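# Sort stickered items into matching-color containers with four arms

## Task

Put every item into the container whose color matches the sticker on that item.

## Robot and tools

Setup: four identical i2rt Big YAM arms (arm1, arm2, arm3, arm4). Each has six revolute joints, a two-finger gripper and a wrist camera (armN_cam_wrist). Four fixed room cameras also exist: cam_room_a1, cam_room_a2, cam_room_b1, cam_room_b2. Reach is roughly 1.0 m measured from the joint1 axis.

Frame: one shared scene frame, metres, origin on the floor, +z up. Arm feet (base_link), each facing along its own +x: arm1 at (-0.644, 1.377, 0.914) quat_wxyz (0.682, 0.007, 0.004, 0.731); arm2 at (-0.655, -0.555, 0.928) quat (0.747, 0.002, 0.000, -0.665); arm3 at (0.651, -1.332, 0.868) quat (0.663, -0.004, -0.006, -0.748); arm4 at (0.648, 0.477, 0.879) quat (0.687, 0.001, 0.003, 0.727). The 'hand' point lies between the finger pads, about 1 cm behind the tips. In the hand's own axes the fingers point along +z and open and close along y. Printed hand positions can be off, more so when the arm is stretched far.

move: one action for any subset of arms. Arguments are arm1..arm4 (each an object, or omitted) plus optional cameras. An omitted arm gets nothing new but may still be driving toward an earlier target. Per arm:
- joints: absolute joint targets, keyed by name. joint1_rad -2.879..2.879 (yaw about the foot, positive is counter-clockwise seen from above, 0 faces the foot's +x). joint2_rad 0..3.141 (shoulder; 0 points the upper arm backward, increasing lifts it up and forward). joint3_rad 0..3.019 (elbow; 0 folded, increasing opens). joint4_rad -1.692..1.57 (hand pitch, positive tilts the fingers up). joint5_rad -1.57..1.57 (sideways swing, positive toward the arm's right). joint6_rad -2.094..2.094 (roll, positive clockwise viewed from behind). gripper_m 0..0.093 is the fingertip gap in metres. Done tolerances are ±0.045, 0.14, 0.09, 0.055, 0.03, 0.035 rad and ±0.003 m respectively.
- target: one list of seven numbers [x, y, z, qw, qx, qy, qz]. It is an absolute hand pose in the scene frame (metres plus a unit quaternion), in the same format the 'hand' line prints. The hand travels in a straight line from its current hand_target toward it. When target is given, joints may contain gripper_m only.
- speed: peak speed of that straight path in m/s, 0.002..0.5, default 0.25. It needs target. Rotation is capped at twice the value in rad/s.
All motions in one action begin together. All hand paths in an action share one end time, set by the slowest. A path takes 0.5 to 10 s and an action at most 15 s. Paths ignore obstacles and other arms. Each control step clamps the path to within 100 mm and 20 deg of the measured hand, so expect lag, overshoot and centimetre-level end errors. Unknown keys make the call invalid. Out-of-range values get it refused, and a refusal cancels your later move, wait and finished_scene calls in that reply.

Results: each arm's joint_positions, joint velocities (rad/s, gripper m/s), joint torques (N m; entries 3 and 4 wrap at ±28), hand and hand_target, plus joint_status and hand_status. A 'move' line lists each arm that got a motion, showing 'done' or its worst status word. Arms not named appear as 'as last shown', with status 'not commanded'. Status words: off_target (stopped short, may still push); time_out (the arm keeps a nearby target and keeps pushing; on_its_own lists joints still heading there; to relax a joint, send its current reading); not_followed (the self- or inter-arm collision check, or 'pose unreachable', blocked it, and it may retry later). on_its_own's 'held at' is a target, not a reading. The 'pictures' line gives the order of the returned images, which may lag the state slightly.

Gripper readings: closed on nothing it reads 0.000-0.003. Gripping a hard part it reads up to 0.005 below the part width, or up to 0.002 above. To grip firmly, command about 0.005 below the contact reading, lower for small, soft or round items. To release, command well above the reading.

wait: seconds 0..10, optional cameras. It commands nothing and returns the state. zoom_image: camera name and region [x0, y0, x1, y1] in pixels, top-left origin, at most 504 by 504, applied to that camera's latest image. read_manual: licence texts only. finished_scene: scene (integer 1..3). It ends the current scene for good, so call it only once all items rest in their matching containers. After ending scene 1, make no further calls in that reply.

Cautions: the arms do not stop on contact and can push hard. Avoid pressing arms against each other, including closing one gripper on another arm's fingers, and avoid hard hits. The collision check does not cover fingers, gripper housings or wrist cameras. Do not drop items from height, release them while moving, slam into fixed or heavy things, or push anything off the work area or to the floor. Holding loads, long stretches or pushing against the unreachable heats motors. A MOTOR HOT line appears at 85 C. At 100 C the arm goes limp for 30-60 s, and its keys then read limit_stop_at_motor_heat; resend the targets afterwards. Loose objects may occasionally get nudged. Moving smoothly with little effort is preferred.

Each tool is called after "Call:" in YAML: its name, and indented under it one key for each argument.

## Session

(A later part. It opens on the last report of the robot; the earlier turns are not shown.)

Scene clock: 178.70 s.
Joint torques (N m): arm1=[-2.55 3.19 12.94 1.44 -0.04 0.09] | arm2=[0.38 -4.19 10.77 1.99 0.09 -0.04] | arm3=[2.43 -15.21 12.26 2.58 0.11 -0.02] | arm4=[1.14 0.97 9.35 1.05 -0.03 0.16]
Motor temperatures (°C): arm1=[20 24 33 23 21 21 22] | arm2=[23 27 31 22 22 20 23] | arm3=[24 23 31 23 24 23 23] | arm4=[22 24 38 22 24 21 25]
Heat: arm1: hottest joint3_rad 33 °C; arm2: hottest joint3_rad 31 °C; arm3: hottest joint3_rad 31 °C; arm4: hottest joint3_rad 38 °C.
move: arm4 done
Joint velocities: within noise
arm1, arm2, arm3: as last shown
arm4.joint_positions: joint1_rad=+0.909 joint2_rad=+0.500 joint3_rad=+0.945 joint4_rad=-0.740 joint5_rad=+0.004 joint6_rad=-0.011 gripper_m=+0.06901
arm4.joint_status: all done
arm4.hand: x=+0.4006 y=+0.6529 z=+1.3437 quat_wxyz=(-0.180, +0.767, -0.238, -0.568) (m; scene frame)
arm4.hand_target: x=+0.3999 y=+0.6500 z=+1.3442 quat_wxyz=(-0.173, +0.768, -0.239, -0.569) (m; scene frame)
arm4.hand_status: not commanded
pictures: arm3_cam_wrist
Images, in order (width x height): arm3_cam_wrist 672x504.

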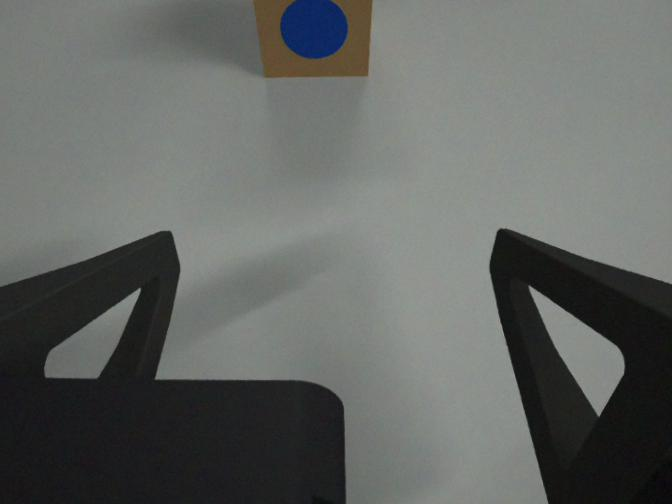

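Call:
move:
  arm3: {"target":[-0.028,-0.958,1.056,0.156,-0.776,0.211,0.574],"speed":0.2}
  arm4: {"joints":{"joint1_rad":-1.18,"joint2_rad":0.95,"joint3_rad":1.2,"joint4_rad":-1.5}}
  arm2: {"joints":{"joint2_rad":0.5,"joint3_rad":0.95,"joint4_rad":-0.75}}
  cameras: ["arm3_cam_wrist","arm4_cam_wrist"]

Scene clock: 187.27 s.
Joint torques (N m): arm1=[-2.14 3.08 12.7 1.61 -0.05 0.08] | arm2=[0.38 0.21 11.84 1.95 0.09 -0.04] | arm3=[2.61 -20.01 12.9 1.48 0.11 -0.03] | arm4=[0.5 -7.24 11.08 0.25 0.03 0.15]
Motor temperatures (°C): arm1=[20 24 33 23 21 21 22] | arm2=[23 26 32 22 22 20 23] | arm3=[24 23 31 23 24 23 23] | arm4=[22 23 37 22 24 21 26]
Heat: arm1: hottest joint3_rad 33 °C; arm2: hottest joint3_rad 32 °C; arm3: hottest joint3_rad 31 °C; arm4: hottest joint3_rad 37 °C.
move: arm2 done; arm3 off_target; arm4 done
Joint velocities: within noise
arm1.joint_positions: joint1_rad=-2.243 joint2_rad=+0.494 joint3_rad=+0.933 joint4_rad=-0.741 joint5_rad=-0.003 joint6_rad=+0.000 gripper_m=+0.08496
arm1.joint_status: not commanded
arm1.hand: x=-0.3868 y=+1.2040 z=+1.3676 quat_wxyz=(-0.560, -0.238, -0.774, +0.176) (m; scene frame)
arm1.hand_target: x=-0.3886 y=+1.2018 z=+1.3740 quat_wxyz=(-0.560, -0.244, -0.772, +0.177) (m; scene frame)
arm1.hand_status: not commanded
arm2.joint_positions: joint1_rad=+0.923 joint2_rad=+0.496 joint3_rad=+0.944 joint4_rad=-0.735 joint5_rad=+0.007 joint6_rad=+0.009 gripper_m=+0.07494
arm2.joint_status: all done
arm2.hand: x=-0.3952 y=-0.7117 z=+1.3938 quat_wxyz=(-0.578, -0.217, -0.771, +0.156) (m; scene frame)
arm2.hand_target: x=-0.3962 y=-0.7129 z=+1.3926 quat_wxyz=(-0.572, -0.216, -0.775, +0.159) (m; scene frame)
arm2.hand_status: not commanded
arm3.joint_positions: joint1_rad=-1.955 joint2_rad=+1.893 joint3_rad=+1.297 joint4_rad=+0.272 joint5_rad=+0.040 joint6_rad=-0.003 gripper_m=+0.09402
arm3.joint_status: not commanded
arm3.hand: x=-0.0085 y=-0.9565 z=+1.0364 quat_wxyz=(+0.157, -0.785, +0.217, +0.559) (m; scene frame)
arm3.hand_target: x=-0.0266 y=-0.9590 z=+1.0562 quat_wxyz=(+0.156, -0.776, +0.211, +0.574) (m; scene frame)
arm3.hand_status: off_target (0.028 m and 2.1 deg from the pose sent, 0.135 m and 3.5 deg at the start)
arm4.joint_positions: joint1_rad=-1.179 joint2_rad=+0.965 joint3_rad=+1.165 joint4_rad=-1.489 joint5_rad=+0.001 joint6_rad=-0.011 gripper_m=+0.06900
arm4.joint_status: all done
arm4.hand: x=+0.9248 y=+0.6101 z=+1.1954 quat_wxyz=(-0.134, +0.225, -0.965, -0.029) (m; scene frame)
arm4.hand_target: x=+0.9247 y=+0.6100 z=+1.2148 quat_wxyz=(-0.153, +0.219, -0.963, -0.034) (m; scene frame)
arm4.hand_status: not commanded
pictures: arm3_cam_wrist, arm4_cam_wrist
Images, in order (width x height): arm3_cam_wrist 672x504, arm4_cam_wrist 672x504.

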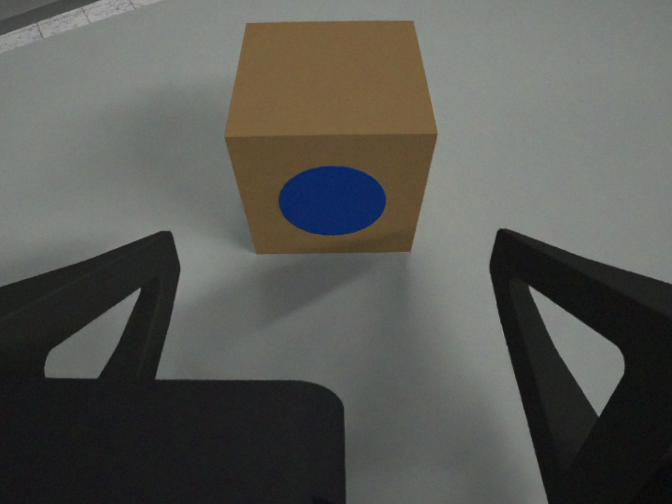

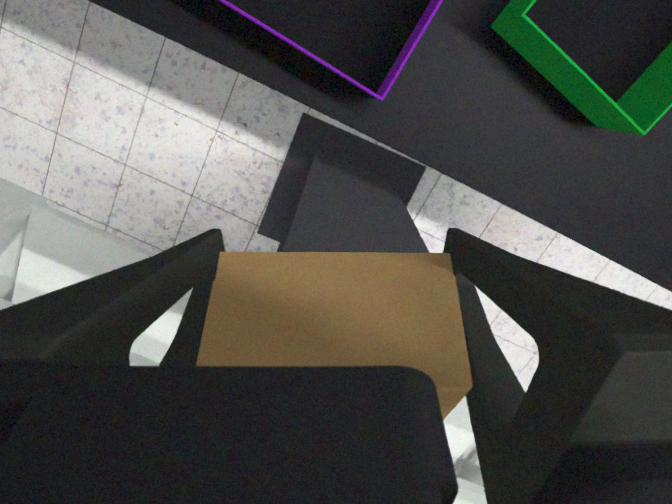

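Call:
move:
  arm3: {"target":[-0.062,-0.938,1.062,0.156,-0.776,0.211,0.574],"speed":0.12}
  arm4: {"target":[1.11,0.69,0.93,0,0,1,0],"speed":0.45}
  cameras: ["arm3_cam_wrist","arm4_cam_wrist"]

Scene clock: 197.80 s.
Joint torques (N m): arm1=[-3.02 3.14 12.83 1.31 -0.01 0.1] | arm2=[0.44 0.09 11.82 1.96 0.09 -0.03] | arm3=[2.26 -20.72 13.5 1.5 0.02 -0.02] | arm4=[0.15 -18.84 10.09 0.1 0.05 0.16]
Motor temperatures (°C): arm1=[20 24 33 23 21 21 22] | arm2=[23 26 33 22 22 20 23] | arm3=[24 24 33 23 24 23 23] | arm4=[22 23 37 22 24 21 26]
Heat: arm1: hottest joint3_rad 33 °C; arm2: hottest joint3_rad 33 °C; arm3: hottest joint3_rad 33 °C; arm4: hottest joint3_rad 37 °C.
move: arm3 off_target; arm4 off_target
Joint velocities: within noise
arm1, arm2: as last shown
arm3.joint_positions: joint1_rad=-1.955 joint2_rad=+1.964 joint3_rad=+1.442 joint4_rad=+0.205 joint5_rad=+0.040 joint6_rad=-0.003 gripper_m=+0.09402
arm3.joint_status: not commanded
arm3.hand: x=-0.0428 y=-0.9374 z=+1.0479 quat_wxyz=(+0.158, -0.783, +0.216, +0.562) (m; scene frame)
arm3.hand_target: x=-0.0606 y=-0.9390 z=+1.0622 quat_wxyz=(+0.156, -0.776, +0.211, +0.574) (m; scene frame)
arm3.hand_status: off_target (0.024 m and 1.7 deg from the pose sent, 0.062 m and 2.1 deg at the start)
arm4.joint_positions: joint1_rad=-1.190 joint2_rad=+1.802 joint3_rad=+1.246 joint4_rad=-1.069 joint5_rad=+0.001 joint6_rad=+0.417 gripper_m=+0.06900
arm4.joint_status: not commanded
arm4.hand: x=+1.0883 y=+0.6829 z=+0.9109 quat_wxyz=(+0.027, +0.010, -1.000, +0.013) (m; scene frame)
arm4.hand_target: x=+1.1090 y=+0.6896 z=+0.9305 quat_wxyz=(+0.000, +0.000, -1.000, +0.000) (m; scene frame)
arm4.hand_status: off_target (0.030 m and 3.6 deg from the pose sent, 0.333 m and 30.6 deg at the start)
pictures: arm3_cam_wrist, arm4_cam_wrist
Images, in order (width x height): arm3_cam_wrist 672x504, arm4_cam_wrist 672x504.

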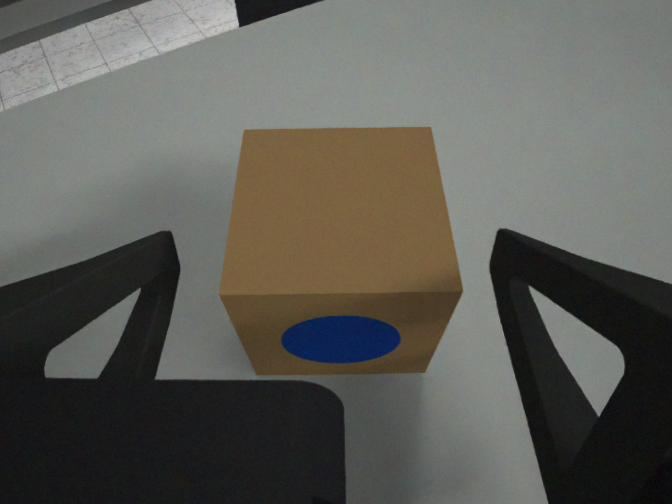

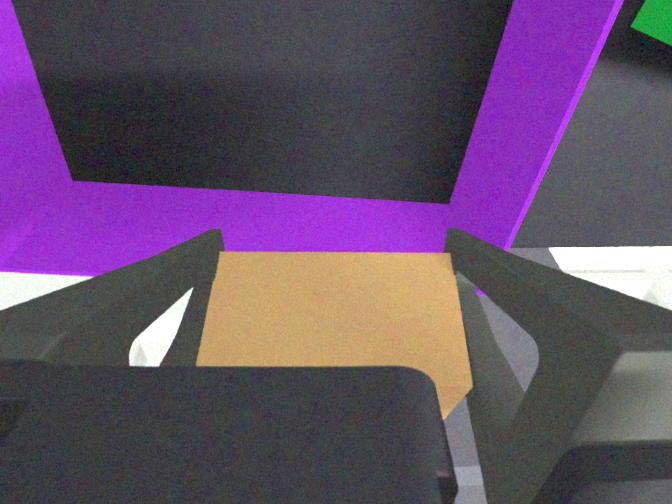

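Call:
move:
  arm3: {"target":[-0.078,-0.93,1.06,0.156,-0.776,0.211,0.574],"speed":0.12}
  arm4: {"target":[1.122,0.727,0.87,0,0,1,0],"speed":0.25}
  cameras: ["arm4_cam_wrist"]

Call:
move:
  arm3: {"joints":{"gripper_m":0.025}}
  cameras: ["arm3_cam_wrist","cam_room_a2"]

Call:
zoom_image:
  camera: "cam_room_a2"
  region: [230, 270, 400, 400]

Scene clock: 205.33 s.
Joint torques (N m): arm1=[-2.78 3.6 12.93 1.5 -0.09 0.12] | arm2=[0.38 0.15 11.81 1.94 0.1 -0.04] | arm3=[2.43 -21.6 13.56 1.55 0.05 -0.03] | arm4=[0.62 -18.84 9.59 0.28 0.07 0.15]
Motor temperatures (°C): arm1=[20 24 33 23 21 21 22] | arm2=[23 26 33 22 22 20 23] | arm3=[24 24 33 23 24 23 23] | arm4=[22 23 37 22 24 21 26]
Heat: arm1: hottest joint3_rad 33 °C; arm2: hottest joint3_rad 33 °C; arm3: hottest joint3_rad 33 °C; arm4: hottest joint3_rad 37 °C.
move: arm3 off_target; arm4 off_target
Joint velocities: within noise
arm1, arm2: as last shown
arm3.joint_positions: joint1_rad=-1.955 joint2_rad=+2.008 joint3_rad=+1.510 joint4_rad=+0.181 joint5_rad=+0.040 joint6_rad=-0.003 gripper_m=+0.09402
arm3.joint_status: not commanded
arm3.hand: x=-0.0589 y=-0.9285 z=+1.0463 quat_wxyz=(+0.158, -0.783, +0.216, +0.562) (m; scene frame)
arm3.hand_target: x=-0.0766 y=-0.9311 z=+1.0601 quat_wxyz=(+0.156, -0.776, +0.211, +0.574) (m; scene frame)
arm3.hand_status: off_target (0.024 m and 1.7 deg from the pose sent, 0.038 m and 1.7 deg at the start)
arm4.joint_positions: joint1_rad=-1.140 joint2_rad=+1.929 joint3_rad=+1.285 joint4_rad=-0.968 joint5_rad=+0.001 joint6_rad=+0.471 gripper_m=+0.06900
arm4.joint_status: not commanded
arm4.hand: x=+1.1018 y=+0.7170 z=+0.8603 quat_wxyz=(+0.020, +0.008, -1.000, +0.011) (m; scene frame)
arm4.hand_target: x=+1.1213 y=+0.7267 z=+0.8706 quat_wxyz=(+0.000, +0.000, -1.000, +0.000) (m; scene frame)
arm4.hand_status: off_target (0.025 m and 2.8 deg from the pose sent, 0.069 m and 3.6 deg at the start)
pictures: arm4_cam_wrist
Images, in order (width x height): arm4_cam_wrist 672x504.

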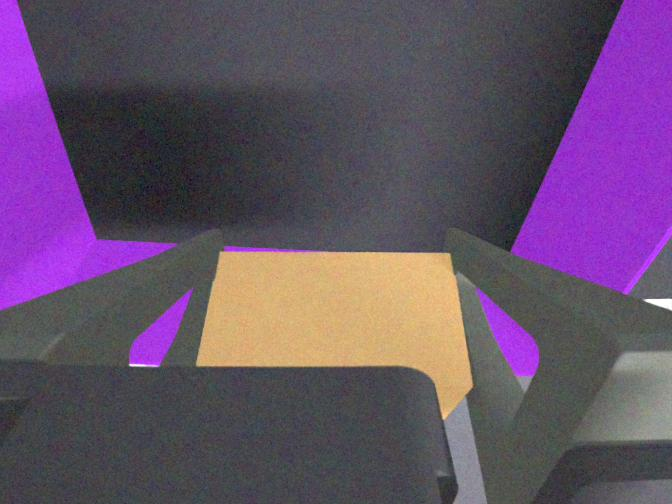

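Scene clock: 206.00 s.
Joint torques (N m): arm1=[-2.43 2.9 13 1.43 -0.02 0.08] | arm2=[0.32 0.15 11.84 1.96 0.09 -0.04] | arm3=[2.49 -21.77 13.6 1.5 0.05 -0.03] | arm4=[0.85 -18.67 9.5 0.34 0.05 0.17]
Motor temperatures (°C): arm1=[20 24 33 23 21 21 22] | arm2=[23 26 33 22 22 20 23] | arm3=[24 24 34 23 24 23 23] | arm4=[22 23 37 22 24 21 26]
Heat: arm1: hottest joint3_rad 33 °C; arm2: hottest joint3_rad 33 °C; arm3: hottest joint3_rad 34 °C; arm4: hottest joint3_rad 37 °C.
move: arm3 off_target
Joint velocities: within noise
arm1, arm2, arm4: as last shown
arm3.joint_positions: joint1_rad=-1.955 joint2_rad=+2.008 joint3_rad=+1.510 joint4_rad=+0.181 joint5_rad=+0.040 joint6_rad=-0.003 gripper_m=+0.05289
arm3.joint_status: gripper_m off_target (ended at +0.05292, target +0.02500)
arm3.hand: x=-0.0589 y=-0.9285 z=+1.0463 quat_wxyz=(+0.158, -0.783, +0.216, +0.562) (m; scene frame)
arm3.hand_target: x=-0.0766 y=-0.9310 z=+1.0602 quat_wxyz=(+0.156, -0.776, +0.211, +0.574) (m; scene frame)
arm3.hand_status: not commanded
arm4.joint_positions: joint1_rad=-1.140 joint2_rad=+1.929 joint3_rad=+1.285 joint4_rad=-0.968 joint5_rad=+0.001 joint6_rad=+0.472 gripper_m=+0.06900
pictures: arm3_cam_wrist, cam_room_a2
Images, in order (width x height): arm3_cam_wrist 672x504, cam_room_a2 672x504.

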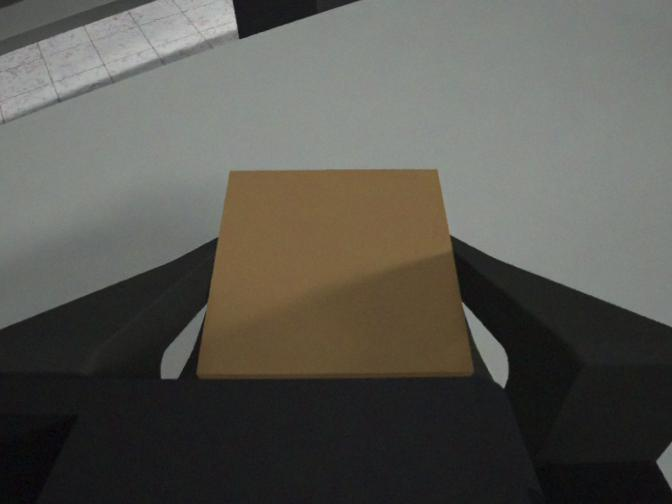

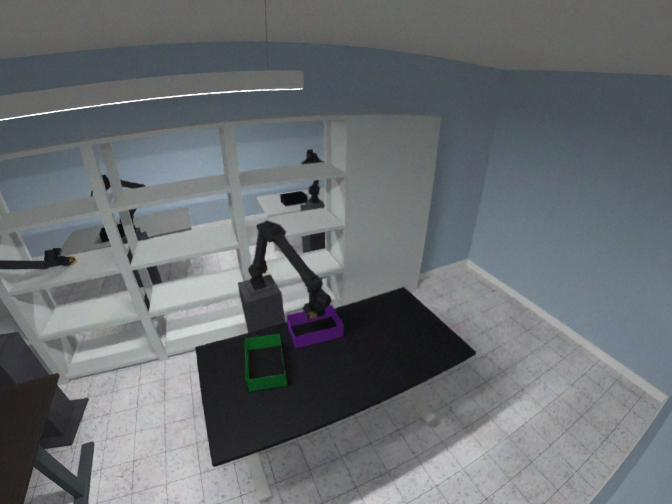

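Scaled by 2.965.

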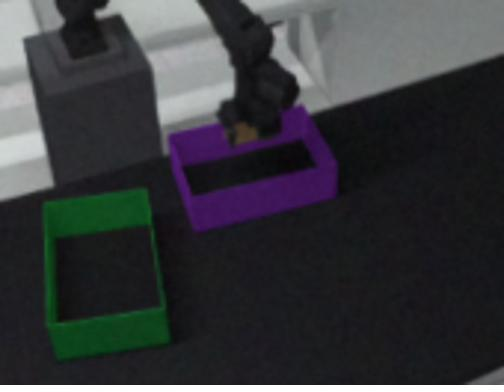

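Call:
move:
  arm3: {"target":[0.3,-1.121,1.2,0.156,-0.776,0.211,0.574],"speed":0.3}
  arm4: {"target":[1.17,0.74,0.85,0,0,1,0],"speed":0.25}
  cameras: ["arm4_cam_wrist"]

Call:
move:
  arm3: {"joints":{"joint2_rad":0.5,"joint3_rad":0.95,"joint4_rad":-0.75,"joint5_rad":0,"joint6_rad":0}}
  cameras: ["arm3_cam_wrist"]

Scene clock: 213.90 s.
Joint torques (N m): arm1=[-2.9 3.6 12.98 1.29 -0.04 0.1] | arm2=[0.5 0.26 11.86 1.98 0.09 -0.04] | arm3=[0.21 -3.02 10.09 1.72 -0.09 -0.12] | arm4=[0.15 -19.31 10.03 -0.42 0.1 -0.01]
Motor temperatures (°C): arm1=[20 24 33 23 21 21 22] | arm2=[23 26 34 22 22 20 23] | arm3=[24 25 34 23 24 23 24] | arm4=[22 24 37 22 24 21 26]
Heat: arm1: hottest joint3_rad 33 °C; arm2: hottest joint3_rad 34 °C; arm3: hottest joint3_rad 34 °C; arm4: hottest joint3_rad 37 °C.
move: arm3 done; arm4 off_target
Joint velocities: within noise
arm1, arm2: as last shown
arm3.joint_positions: joint1_rad=-1.962 joint2_rad=+0.735 joint3_rad=+0.665 joint4_rad=-0.209 joint5_rad=+0.009 joint6_rad=-0.003 gripper_m=+0.05290
arm3.joint_status: not commanded
arm3.hand: x=+0.2977 y=-1.1262 z=+1.2043 quat_wxyz=(+0.152, -0.773, +0.208, +0.579) (m; scene frame)
arm3.hand_target: x=+0.3000 y=-1.1211 z=+1.1999 quat_wxyz=(+0.156, -0.776, +0.211, +0.574) (m; scene frame)
arm3.hand_status: done (0.007 m and 0.9 deg from the pose sent, 0.435 m and 1.7 deg at the start)
arm4.joint_positions: joint1_rad=-1.153 joint2_rad=+2.043 joint3_rad=+1.446 joint4_rad=-0.976 joint5_rad=+0.001 joint6_rad=+0.472 gripper_m=+0.06900
arm4.joint_status: not commanded
arm4.hand: x=+1.1551 y=+0.7369 z=+0.8501 quat_wxyz=(+0.003, +0.001, -1.000, +0.002) (m; scene frame)
arm4.hand_target: x=+1.1696 y=+0.7396 z=+0.8502 quat_wxyz=(+0.000, +0.000, -1.000, +0.000) (m; scene frame)
arm4.hand_status: off_target (0.015 m and 0.5 deg from the pose sent, 0.073 m and 2.8 deg at the start)
pictures: arm4_cam_wrist
Images, in order (width x height): arm4_cam_wrist 672x504.

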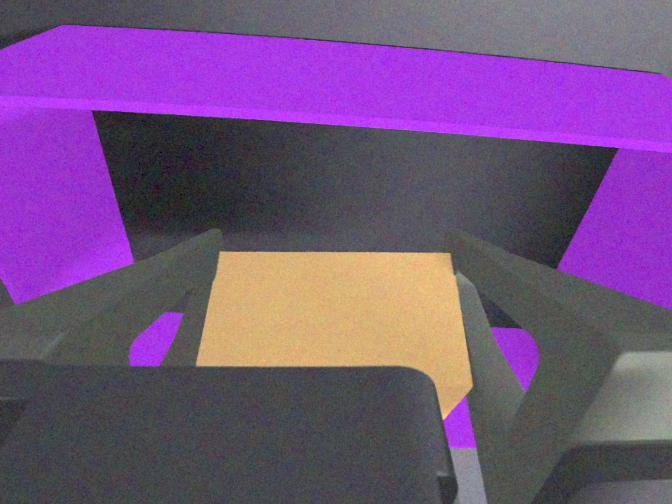

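Scene clock: 215.20 s.
Joint torques (N m): arm1=[-2.9 3.49 12.92 1.18 -0.03 0.07] | arm2=[0.32 0.21 11.82 1.99 0.09 -0.04] | arm3=[0.21 0.5 10.93 1.73 -0.08 -0.03] | arm4=[0.44 -19.19 10.02 -0.53 0.07 -0.02]
Motor temperatures (°C): arm1=[20 24 33 23 21 21 22] | arm2=[23 26 34 22 22 20 23] | arm3=[24 24 34 23 24 23 24] | arm4=[22 24 37 22 24 21 26]
Heat: arm1: hottest joint3_rad 33 °C; arm2: hottest joint3_rad 34 °C; arm3: hottest joint3_rad 34 °C; arm4: hottest joint3_rad 37 °C.
move: arm3 done
Joint velocities: within noise
arm1, arm2, arm4: as last shown
arm3.joint_positions: joint1_rad=-1.962 joint2_rad=+0.501 joint3_rad=+0.934 joint4_rad=-0.748 joint5_rad=+0.002 joint6_rad=-0.003 gripper_m=+0.05290
arm3.joint_status: all done
arm3.hand: x=+0.3851 y=-1.1751 z=+1.3203 quat_wxyz=(+0.145, -0.784, +0.208, +0.566) (m; scene frame)
arm3.hand_target: x=+0.3888 y=-1.1724 z=+1.3297 quat_wxyz=(+0.149, -0.778, +0.214, +0.571) (m; scene frame)
arm3.hand_status: not commanded
arm4.hand_target: x=+1.1696 y=+0.7396 z=+0.8502 quat_wxyz=(-0.001, +0.000, -1.000, +0.000) (m; scene frame)
pictures: arm3_cam_wrist
Images, in order (width x height): arm3_cam_wrist 672x504.

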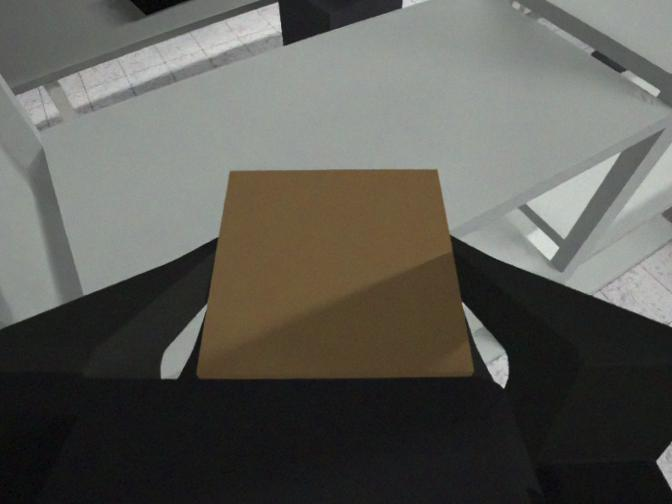

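Call:
move:
  arm3: {"joints":{"joint1_rad":1.06,"joint2_rad":0.95,"joint3_rad":1.2,"joint4_rad":-1.5}}
  arm4: {"target":[1.162,0.737,0.79,0.105,0,0.995,0],"speed":0.2}
  cameras: ["arm3_cam_wrist","arm4_cam_wrist"]

Scene clock: 223.67 s.
Joint torques (N m): arm1=[-2.55 3.37 12.86 1.22 -0.07 0.1] | arm2=[0.38 0.09 11.82 1.99 0.09 -0.04] | arm3=[1.9 -6.36 12.51 0.25 0.11 -0.03] | arm4=[1.44 -19.02 6.57 0.72 0.31 0.17]
Motor temperatures (°C): arm1=[20 24 33 23 21 21 21] | arm2=[23 26 34 22 22 20 23] | arm3=[24 24 33 23 24 23 24] | arm4=[22 24 36 22 24 21 26]
Heat: arm1: hottest joint3_rad 33 °C; arm2: hottest joint3_rad 34 °C; arm3: hottest joint3_rad 33 °C; arm4: hottest joint3_rad 36 °C.
move: arm3 done; arm4 done
Joint velocities: within noise
arm1, arm2: as last shown
arm3.joint_positions: joint1_rad=+1.052 joint2_rad=+0.963 joint3_rad=+1.161 joint4_rad=-1.493 joint5_rad=-0.002 joint6_rad=-0.003 gripper_m=+0.05291
arm3.joint_status: all done
arm3.hand: x=+0.8938 y=-1.5084 z=+1.1868 quat_wxyz=(-0.133, -0.309, -0.940, +0.049) (m; scene frame)
arm3.hand_target: x=+0.8965 y=-1.5074 z=+1.2074 quat_wxyz=(-0.154, -0.305, -0.938, +0.056) (m; scene frame)
arm3.hand_status: not commanded
arm4.joint_positions: joint1_rad=-1.133 joint2_rad=+2.048 joint3_rad=+1.267 joint4_rad=-0.595 joint5_rad=+0.096 joint6_rad=+0.476 gripper_m=+0.06900
arm4.joint_status: not commanded
arm4.hand: x=+1.1618 y=+0.7348 z=+0.7999 quat_wxyz=(-0.106, +0.005, -0.994, -0.001) (m; scene frame)
arm4.hand_target: x=+1.1618 y=+0.7370 z=+0.7902 quat_wxyz=(-0.105, +0.000, -0.994, +0.000) (m; scene frame)
arm4.hand_status: done (0.010 m and 0.6 deg from the pose sent, 0.060 m and 12.4 deg at the start)
pictures: arm3_cam_wrist, arm4_cam_wrist
Images, in order (width x height): arm3_cam_wrist 672x504, arm4_cam_wrist 672x504.

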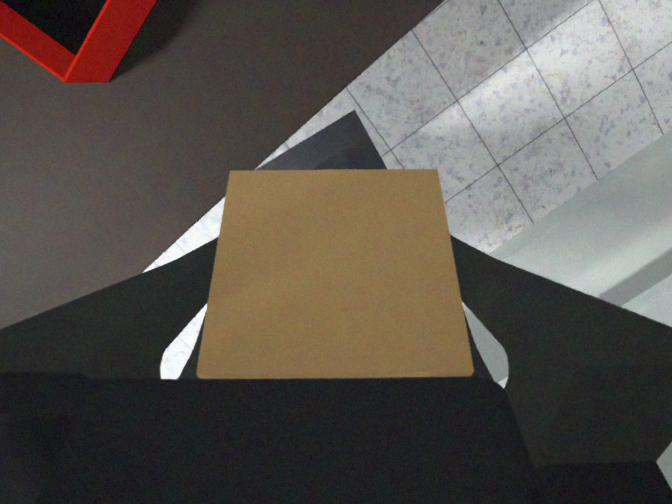

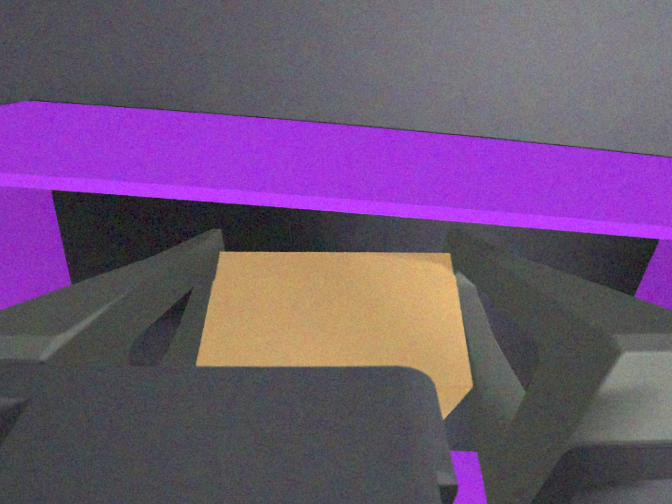

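Call:
move:
  arm3: {"target":[1.15,-1.68,0.94,0,0,1,0],"speed":0.45}
  arm4: {"target":[1.152,0.737,0.756,0.105,0,0.995,0],"speed":0.12}
  cameras: ["arm3_cam_wrist","arm4_cam_wrist"]

Scene clock: 231.77 s.
Joint torques (N m): arm1=[-2.84 2.49 12.78 1.43 -0.09 0.1] | arm2=[0.32 0.26 11.81 1.95 0.09 -0.03] | arm3=[1.9 -23.47 12.19 -0.58 0.04 -0.13] | arm4=[1.49 -18.67 5.6 0.81 0.31 0.17]
Motor temperatures (°C): arm1=[20 24 33 23 21 21 21] | arm2=[23 25 34 22 22 20 23] | arm3=[24 24 33 23 24 23 24] | arm4=[22 24 35 22 24 21 26]
Heat: arm1: hottest joint3_rad 33 °C; arm2: hottest joint3_rad 34 °C; arm3: hottest joint3_rad 33 °C; arm4: hottest joint3_rad 35 °C.
move: arm3 off_target; arm4 off_target
Joint velocities: within noise
arm1, arm2: as last shown
arm3.joint_positions: joint1_rad=+1.066 joint2_rad=+2.042 joint3_rad=+1.642 joint4_rad=-1.235 joint5_rad=-0.012 joint6_rad=-0.605 gripper_m=+0.05290
arm3.joint_status: not commanded
arm3.hand: x=+1.1300 y=-1.6752 z=+0.9135 quat_wxyz=(+0.022, -0.011, -1.000, -0.017) (m; scene frame)
arm3.hand_target: x=+1.1489 y=-1.6793 z=+0.9403 quat_wxyz=(+0.000, +0.000, -1.000, +0.000) (m; scene frame)
arm3.hand_status: off_target (0.034 m and 3.4 deg from the pose sent, 0.395 m and 39.8 deg at the start)
arm4.joint_positions: joint1_rad=-1.127 joint2_rad=+2.095 joint3_rad=+1.240 joint4_rad=-0.513 joint5_rad=+0.097 joint6_rad=+0.485 gripper_m=+0.06900
arm4.joint_status: not commanded
arm4.hand: x=+1.1562 y=+0.7351 z=+0.7695 quat_wxyz=(-0.109, +0.003, -0.994, -0.003) (m; scene frame)
arm4.hand_target: x=+1.1518 y=+0.7368 z=+0.7563 quat_wxyz=(-0.105, +0.000, -0.994, +0.000) (m; scene frame)
arm4.hand_status: off_target (0.014 m and 0.7 deg from the pose sent, 0.045 m and 0.6 deg at the start)
pictures: arm3_cam_wrist, arm4_cam_wrist
Images, in order (width x height): arm3_cam_wrist 672x504, arm4_cam_wrist 672x504.

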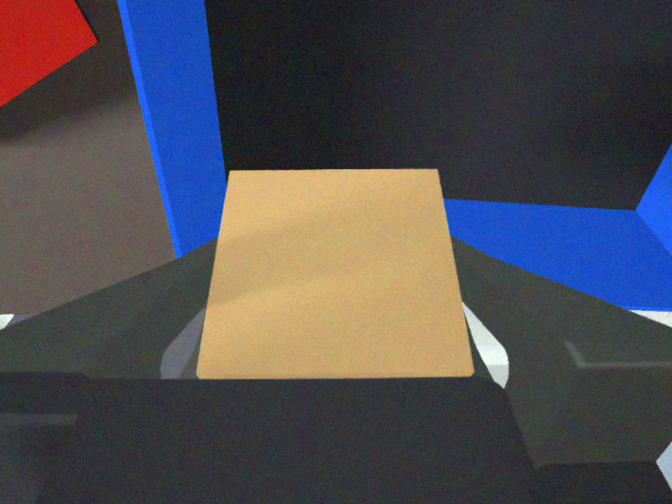

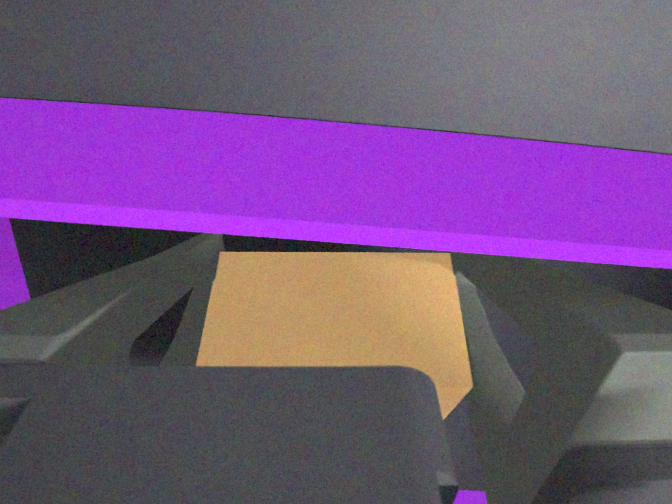

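Call:
move:
  arm3: {"target":[1.21,-1.733,0.87,0.105,0,0.995,0],"speed":0.3}
  arm4: {"target":[1.150,0.737,0.738,0.105,0,0.995,0],"speed":0.1}
  cameras: ["arm3_cam_wrist","arm4_cam_wrist"]

Scene clock: 236.43 s.
Joint torques (N m): arm1=[-2.43 2.78 12.88 1.28 -0.08 0.09] | arm2=[0.32 0.09 11.84 1.95 0.09 -0.04] | arm3=[0.32 -25.29 12 0.5 -0.23 -0.13] | arm4=[1.96 -19.14 5.39 0.9 0.31 0.16]
Motor temperatures (°C): arm1=[20 24 33 23 21 21 21] | arm2=[23 25 34 22 22 20 23] | arm3=[24 25 33 23 24 23 24] | arm4=[22 24 34 22 24 21 26]
Heat: arm1: hottest joint3_rad 33 °C; arm2: hottest joint3_rad 34 °C; arm3: hottest joint3_rad 33 °C; arm4: hottest joint3_rad 34 °C.
move: arm3 off_target; arm4 off_target
Joint velocities: within noise
arm1.joint_positions: joint1_rad=-2.243 joint2_rad=+0.494 joint3_rad=+0.933 joint4_rad=-0.741 joint5_rad=-0.003 joint6_rad=+0.000 gripper_m=+0.08496
arm1.joint_status: not commanded
arm1.hand: x=-0.3868 y=+1.2040 z=+1.3676 quat_wxyz=(-0.560, -0.238, -0.774, +0.176) (m; scene frame)
arm1.hand_target: x=-0.3886 y=+1.2018 z=+1.3740 quat_wxyz=(-0.560, -0.244, -0.772, +0.177) (m; scene frame)
arm1.hand_status: not commanded
arm2.joint_positions: joint1_rad=+0.923 joint2_rad=+0.496 joint3_rad=+0.944 joint4_rad=-0.735 joint5_rad=+0.007 joint6_rad=+0.009 gripper_m=+0.07494
arm2.joint_status: not commanded
arm2.hand: x=-0.3952 y=-0.7117 z=+1.3938 quat_wxyz=(-0.578, -0.217, -0.771, +0.156) (m; scene frame)
arm2.hand_target: x=-0.3962 y=-0.7129 z=+1.3926 quat_wxyz=(-0.572, -0.216, -0.775, +0.159) (m; scene frame)
arm2.hand_status: not commanded
arm3.joint_positions: joint1_rad=+1.045 joint2_rad=+2.208 joint3_rad=+1.727 joint4_rad=-0.997 joint5_rad=-0.135 joint6_rad=-0.637 gripper_m=+0.05290
arm3.joint_status: not commanded
arm3.hand: x=+1.1938 y=-1.7133 z=+0.8458 quat_wxyz=(-0.078, -0.001, -0.997, -0.019) (m; scene frame)
arm3.hand_target: x=+1.2086 y=-1.7321 z=+0.8708 quat_wxyz=(-0.105, +0.000, -0.994, +0.000) (m; scene frame)
arm3.hand_status: off_target (0.035 m and 3.8 deg from the pose sent, 0.108 m and 14.8 deg at the start)
arm4.joint_positions: joint1_rad=-1.126 joint2_rad=+2.130 joint3_rad=+1.236 joint4_rad=-0.476 joint5_rad=+0.098 joint6_rad=+0.489 gripper_m=+0.06900
arm4.joint_status: not commanded
arm4.hand: x=+1.1544 y=+0.7347 z=+0.7510 quat_wxyz=(-0.109, +0.001, -0.994, -0.003) (m; scene frame)
arm4.hand_target: x=+1.1498 y=+0.7368 z=+0.7382 quat_wxyz=(-0.105, +0.000, -0.994, +0.000) (m; scene frame)
arm4.hand_status: off_target (0.014 m and 0.6 deg from the pose sent, 0.032 m and 0.7 deg at the start)
pictures: arm3_cam_wrist, arm4_cam_wrist
Images, in order (width x height): arm3_cam_wrist 672x504, arm4_cam_wrist 672x504.

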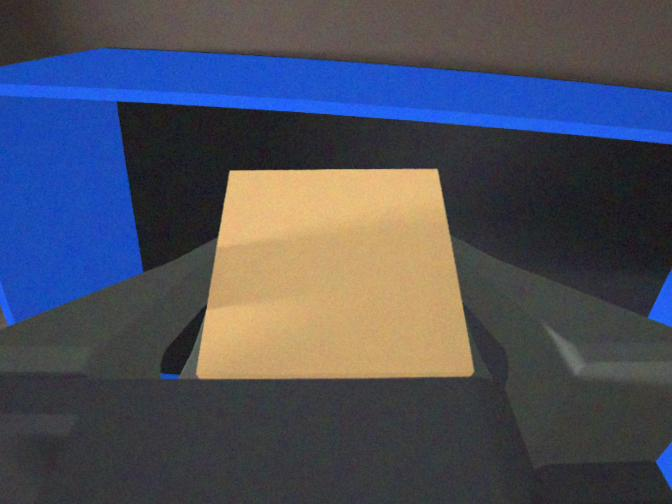

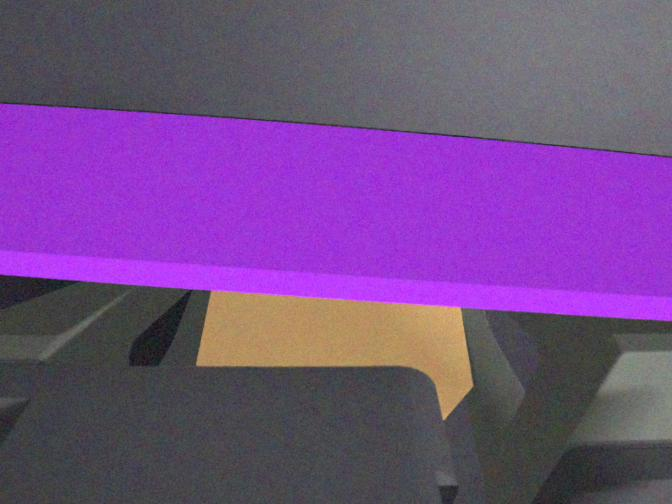

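Call:
move:
  arm3: {"target":[1.205,-1.757,0.81,0.105,0,0.995,0],"speed":0.15}
  arm4: {"target":[1.147,0.737,0.722,0.105,0,0.995,0],"speed":0.1}
  cameras: ["arm3_cam_wrist"]

Call:
zoom_image:
  camera: "arm3_cam_wrist"
  region: [168, 0, 671, 503]

Scene clock: 241.27 s.
Joint torques (N m): arm1=[-2.73 3.31 12.79 1.46 -0.06 0.11] | arm2=[0.44 0.26 11.86 1.99 0.08 -0.03] | arm3=[0.38 -25.35 11.56 0.61 -0.24 -0.12] | arm4=[1.32 -16.67 4.97 1.28 0.32 0.14]
Motor temperatures (°C): arm1=[20 24 33 23 21 21 21] | arm2=[23 25 34 22 22 20 23] | arm3=[24 25 33 23 24 23 24] | arm4=[22 25 34 22 24 21 26]
Heat: arm1: hottest joint3_rad 33 °C; arm2: hottest joint3_rad 34 °C; arm3: hottest joint3_rad 33 °C; arm4: hottest joint3_rad 34 °C.
move: arm3 off_target; arm4 off_target
Joint velocities: within noise
arm1, arm2: as last shown
arm3.joint_positions: joint1_rad=+1.011 joint2_rad=+2.305 joint3_rad=+1.743 joint4_rad=-0.916 joint5_rad=-0.139 joint6_rad=-0.669 gripper_m=+0.05290
arm3.joint_status: not commanded
arm3.hand: x=+1.1885 y=-1.7372 z=+0.7912 quat_wxyz=(-0.081, -0.002, -0.997, -0.018) (m; scene frame)
arm3.hand_target: x=+1.2038 y=-1.7563 z=+0.8108 quat_wxyz=(-0.105, +0.000, -0.994, +0.000) (m; scene frame)
arm3.hand_status: off_target (0.032 m and 3.5 deg from the pose sent, 0.058 m and 3.8 deg at the start)
arm4.joint_positions: joint1_rad=-1.124 joint2_rad=+2.131 joint3_rad=+1.233 joint4_rad=-0.453 joint5_rad=+0.098 joint6_rad=+0.489 gripper_m=+0.06900
arm4.joint_status: not commanded
arm4.hand: x=+1.1572 y=+0.7377 z=+0.7509 quat_wxyz=(-0.117, +0.002, -0.993, -0.008) (m; scene frame)
arm4.hand_target: x=+1.1459 y=+0.7361 z=+0.7234 quat_wxyz=(-0.105, +0.000, -0.994, +0.000) (m; scene frame)
arm4.hand_status: off_target (0.031 m and 1.7 deg from the pose sent, 0.030 m and 0.6 deg at the start)
pictures: arm3_cam_wrist
Images, in order (width x height): arm3_cam_wrist 672x504.

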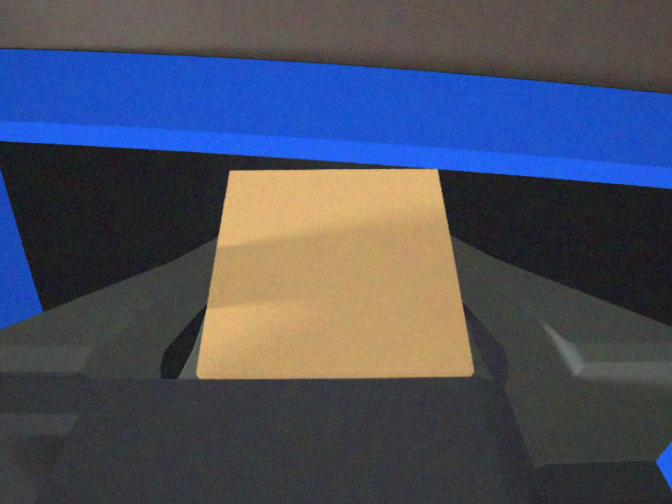

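Scaled by 1.002.

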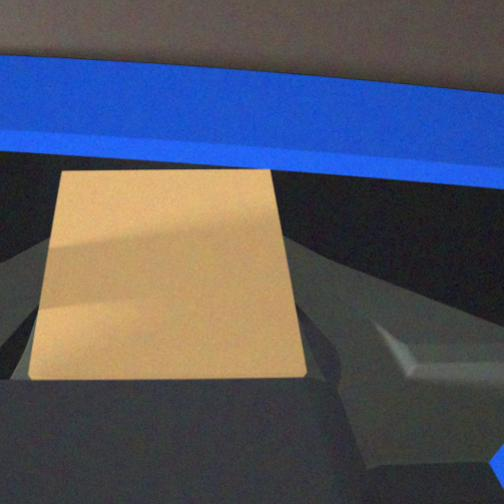

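Call:
move:
  arm3: {"target":[1.188,-1.757,0.768,0.105,0,0.995,0],"speed":0.12}
  arm4: {"joints":{"gripper_m":0.085}}
  cameras: []

Call:
move:
  arm3: {"target":[1.184,-1.757,0.748,0.105,0,0.995,0],"speed":0.1}
  arm4: {"target":[1.12,0.725,1.0,0.105,0,0.995,0],"speed":0.25}
  cameras: ["arm3_cam_wrist","arm4_cam_wrist"]

Scene clock: 248.07 s.
Joint torques (N m): arm1=[-2.2 2.9 12.72 1.46 -0.01 0.09] | arm2=[0.44 0.15 11.82 1.94 0.09 -0.03] | arm3=[0.21 -23.77 7.49 0.8 -0.23 -0.13] | arm4=[1.08 -18.67 5.14 0.88 0.27 0.19]
Motor temperatures (°C): arm1=[20 24 33 23 21 21 21] | arm2=[23 25 34 22 22 20 23] | arm3=[24 25 33 23 24 23 24] | arm4=[22 25 33 22 24 21 26]
Heat: arm1: hottest joint3_rad 33 °C; arm2: hottest joint3_rad 34 °C; arm3: hottest joint3_rad 33 °C; arm4: hottest joint3_rad 33 °C.
move: arm3 off_target; arm4 done
Joint velocities: within noise
arm1, arm2: as last shown
arm3.joint_positions: joint1_rad=+1.000 joint2_rad=+2.324 joint3_rad=+1.729 joint4_rad=-0.822 joint5_rad=-0.143 joint6_rad=-0.684 gripper_m=+0.05290
arm3.joint_status: not commanded
arm3.hand: x=+1.1939 y=-1.7508 z=+0.7771 quat_wxyz=(-0.105, +0.003, -0.994, +0.001) (m; scene frame)
arm3.hand_target: x=+1.1879 y=-1.7567 z=+0.7681 quat_wxyz=(-0.105, +0.000, -0.994, +0.000) (m; scene frame)
arm3.hand_status: off_target (0.012 m and 0.3 deg from the pose sent, 0.031 m and 3.5 deg at the start)
arm4.joint_positions: joint1_rad=-1.124 joint2_rad=+2.157 joint3_rad=+1.228 joint4_rad=-0.441 joint5_rad=+0.100 joint6_rad=+0.490 gripper_m=+0.08492
arm4.joint_status: all done
arm4.hand: x=+1.1511 y=+0.7343 z=+0.7359 quat_wxyz=(-0.109, +0.002, -0.994, -0.002) (m; scene frame)
arm4.hand_target: x=+1.1459 y=+0.7363 z=+0.7233 quat_wxyz=(-0.105, +0.000, -0.994, +0.000) (m; scene frame)
arm4.hand_status: not commanded
pictures: none
No camera images: "cameras" was empty.

Scene clock: 249.90 s.
Joint torques (N m): arm1=[-2.9 3.02 12.85 1.4 -0.05 0.11] | arm2=[0.5 0.21 11.85 1.98 0.1 -0.04] | arm3=[-0.15 -22.48 6.69 1.1 -0.19 -0.13] | arm4=[1.73 -16.5 10.33 -0.02 0.29 0.2]
Motor temperatures (°C): arm1=[20 24 33 23 21 21 21] | arm2=[23 25 34 22 22 20 23] | arm3=[24 25 32 23 24 23 24] | arm4=[22 25 33 22 24 21 26]
Heat: arm1: hottest joint3_rad 33 °C; arm2: hottest joint3_rad 34 °C; arm3: hottest joint3_rad 32 °C; arm4: hottest joint3_rad 33 °C.
move: arm3 off_target; arm4 off_target
Joint velocities: within noise
arm1, arm2: as last shown
arm3.joint_positions: joint1_rad=+0.999 joint2_rad=+2.331 joint3_rad=+1.721 joint4_rad=-0.788 joint5_rad=-0.144 joint6_rad=-0.687 gripper_m=+0.05291
arm3.joint_status: not commanded
arm3.hand: x=+1.1956 y=-1.7526 z=+0.7705 quat_wxyz=(-0.112, +0.004, -0.994, +0.006) (m; scene frame)
arm3.hand_target: x=+1.1835 y=-1.7564 z=+0.7485 quat_wxyz=(-0.105, +0.000, -0.994, +0.000) (m; scene frame)
arm3.hand_status: off_target (0.026 m and 1.2 deg from the pose sent, 0.031 m and 0.3 deg at the start)
arm4.joint_positions: joint1_rad=-1.118 joint2_rad=+1.667 joint3_rad=+1.279 joint4_rad=-1.011 joint5_rad=+0.100 joint6_rad=+0.494 gripper_m=+0.08492
arm4.joint_status: not commanded
arm4.hand: x=+1.1123 y=+0.7163 z=+0.9891 quat_wxyz=(-0.096, +0.003, -0.995, +0.004) (m; scene frame)
arm4.hand_target: x=+1.1197 y=+0.7248 z=+1.0000 quat_wxyz=(-0.105, +0.000, -0.994, +0.000) (m; scene frame)
arm4.hand_status: off_target (0.016 m and 1.2 deg from the pose sent, 0.266 m and 0.6 deg at the start)
pictures: arm3_cam_wrist, arm4_cam_wrist
Images, in order (width x height): arm3_cam_wrist 672x504, arm4_cam_wrist 672x504.

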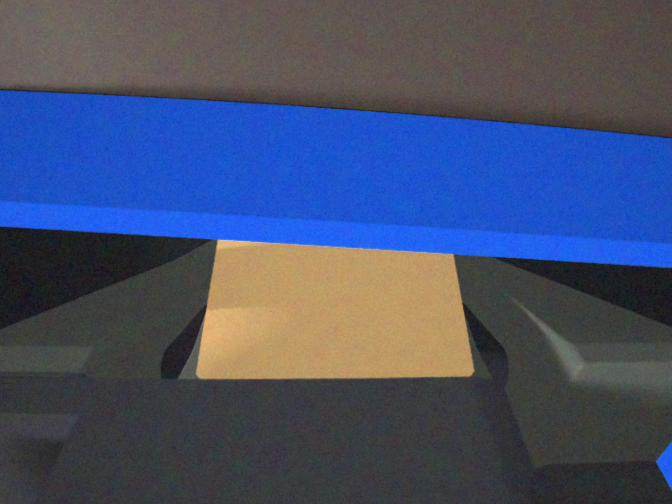

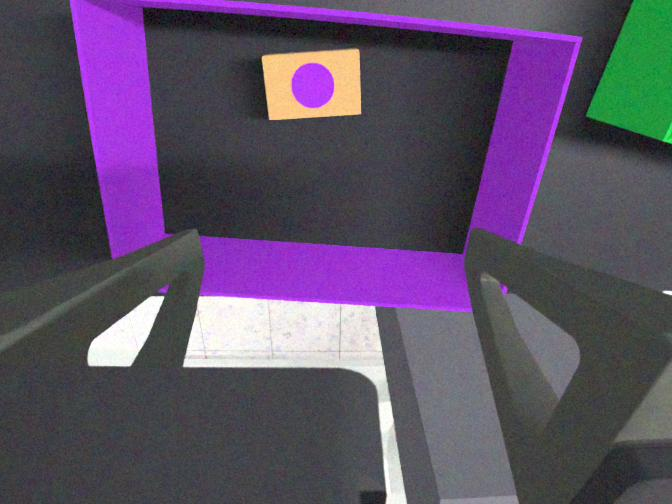

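Call:
move:
  arm3: {"target":[1.18,-1.757,0.728,0.105,0,0.995,0],"speed":0.1}
  cameras: []

Scene clock: 256.80 s.
Joint torques (N m): arm1=[-2.9 3.25 12.72 1.55 -0.06 0.12] | arm2=[0.5 0.09 11.84 1.98 0.09 -0.04] | arm3=[-0.21 -20.07 6 2.17 -0.07 -0.16] | arm4=[1.44 -16.56 10.33 -0.08 0.32 0.2]
Motor temperatures (°C): arm1=[20 24 34 23 21 21 21] | arm2=[23 25 34 22 22 20 23] | arm3=[24 26 32 23 24 23 24] | arm4=[22 25 34 22 24 21 26]
Heat: arm1: hottest joint3_rad 34 °C; arm2: hottest joint3_rad 34 °C; arm3: hottest joint3_rad 32 °C; arm4: hottest joint3_rad 34 °C.
move: arm3 off_target
Joint velocities: within noise
arm1, arm2, arm4: as last shown
arm3.joint_positions: joint1_rad=+0.998 joint2_rad=+2.331 joint3_rad=+1.711 joint4_rad=-0.775 joint5_rad=-0.149 joint6_rad=-0.687 gripper_m=+0.05291
arm3.joint_status: not commanded
arm3.hand: x=+1.1948 y=-1.7524 z=+0.7682 quat_wxyz=(-0.116, +0.004, -0.993, +0.006) (m; scene frame)
arm3.hand_target: x=+1.1784 y=-1.7552 z=+0.7296 quat_wxyz=(-0.105, +0.000, -0.995, -0.001) (m; scene frame)
arm3.hand_status: off_target (0.043 m and 1.5 deg from the pose sent, 0.046 m and 1.2 deg at the start)
arm4.joint_positions: joint1_rad=-1.118 joint2_rad=+1.667 joint3_rad=+1.279 joint4_rad=-1.011 joint5_rad=+0.100 joint6_rad=+0.495 gripper_m=+0.08492
pictures: none
No camera images: "cameras" was empty.

Call:
move:
  arm3: {"joints":{"gripper_m":0.07}}
  cameras: []

Call:
move:
  arm3: {"target":[1.16,-1.74,1.0,0.105,0,0.995,0],"speed":0.25}
  cameras: ["arm3_cam_wrist","arm4_cam_wrist"]

Scene clock: 261.83 s.
Joint torques (N m): arm1=[-2.14 3.19 12.74 1.46 -0.03 0.08] | arm2=[0.44 0.15 11.85 1.95 0.09 -0.03] | arm3=[0.32 -22.65 6.6 0.58 -0.07 -0.11] | arm4=[1.2 -16.56 10.45 -0.05 0.3 0.18]
Motor temperatures (°C): arm1=[20 24 34 23 21 21 21] | arm2=[23 25 34 22 22 20 23] | arm3=[24 26 31 23 24 23 24] | arm4=[22 25 34 22 24 21 26]
Heat: arm1: hottest joint3_rad 34 °C; arm2: hottest joint3_rad 34 °C; arm3: hottest joint3_rad 31 °C; arm4: hottest joint3_rad 34 °C.
move: arm3 done
Joint velocities: within noise
arm1, arm2, arm4: as last shown
arm3.joint_positions: joint1_rad=+0.991 joint2_rad=+2.357 joint3_rad=+1.701 joint4_rad=-0.738 joint5_rad=-0.148 joint6_rad=-0.691 gripper_m=+0.06997
arm3.joint_status: all done
arm3.hand: x=+1.1903 y=-1.7547 z=+0.7486 quat_wxyz=(-0.116, +0.003, -0.993, +0.007) (m; scene frame)
arm3.hand_target: x=+1.1784 y=-1.7553 z=+0.7296 quat_wxyz=(-0.105, +0.000, -0.995, +0.000) (m; scene frame)
arm3.hand_status: not commanded
pictures: none
No camera images: "cameras" was empty.

Scene clock: 263.70 s.
Joint torques (N m): arm1=[-3.02 3.02 12.83 1.46 -0.06 0.12] | arm2=[0.44 0.09 11.84 1.96 0.09 -0.04] | arm3=[-0.09 -22.24 12.41 -0.12 -0.09 -0.12] | arm4=[1.32 -16.97 10.5 -0.1 0.3 0.18]
Motor temperatures (°C): arm1=[20 24 34 23 21 21 21] | arm2=[23 25 34 22 22 20 23] | arm3=[24 26 31 23 24 23 24] | arm4=[22 24 34 22 24 21 26]
Heat: arm1: hottest joint3_rad 34 °C; arm2: hottest joint3_rad 34 °C; arm3: hottest joint3_rad 31 °C; arm4: hottest joint3_rad 34 °C.
move: arm3 off_target
Joint velocities: within noise
arm1, arm2, arm4: as last shown
arm3.joint_positions: joint1_rad=+0.991 joint2_rad=+2.000 joint3_rad=+1.757 joint4_rad=-1.210 joint5_rad=-0.148 joint6_rad=-0.696 gripper_m=+0.06997
arm3.joint_status: not commanded
arm3.hand: x=+1.1566 y=-1.7241 z=+0.9838 quat_wxyz=(-0.093, +0.003, -0.996, -0.012) (m; scene frame)
arm3.hand_target: x=+1.1593 y=-1.7396 z=+1.0002 quat_wxyz=(-0.105, +0.000, -0.994, +0.000) (m; scene frame)
arm3.hand_status: off_target (0.023 m and 2.0 deg from the pose sent, 0.254 m and 1.5 deg at the start)
pictures: arm3_cam_wrist, arm4_cam_wrist
Images, in order (width x height): arm3_cam_wrist 672x504, arm4_cam_wrist 672x504.

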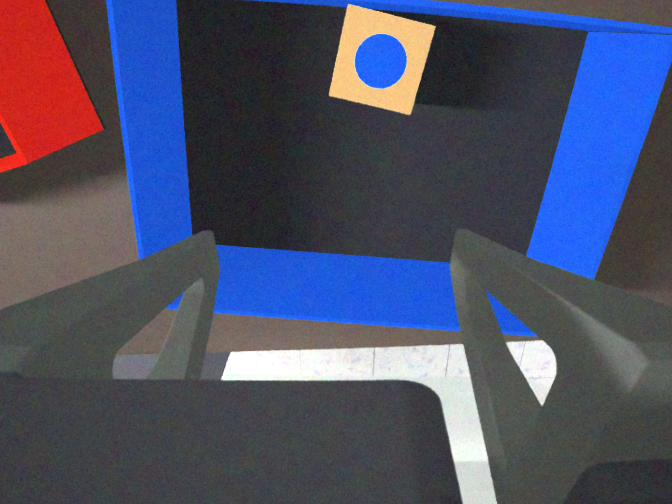

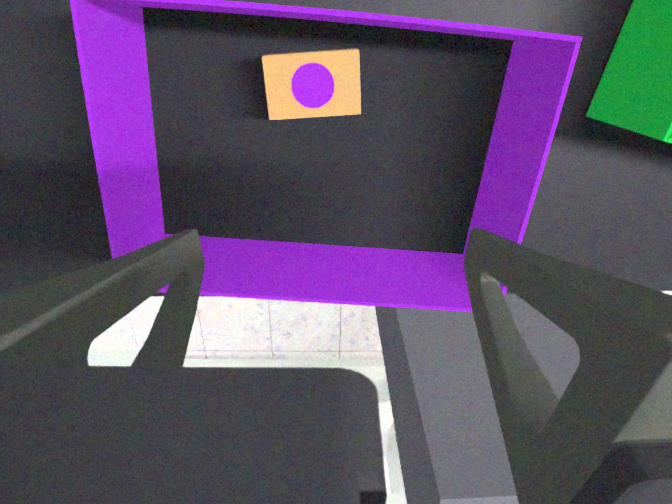

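Call:
finished_scene:
  scene: 3

The scene is finished: the task was done.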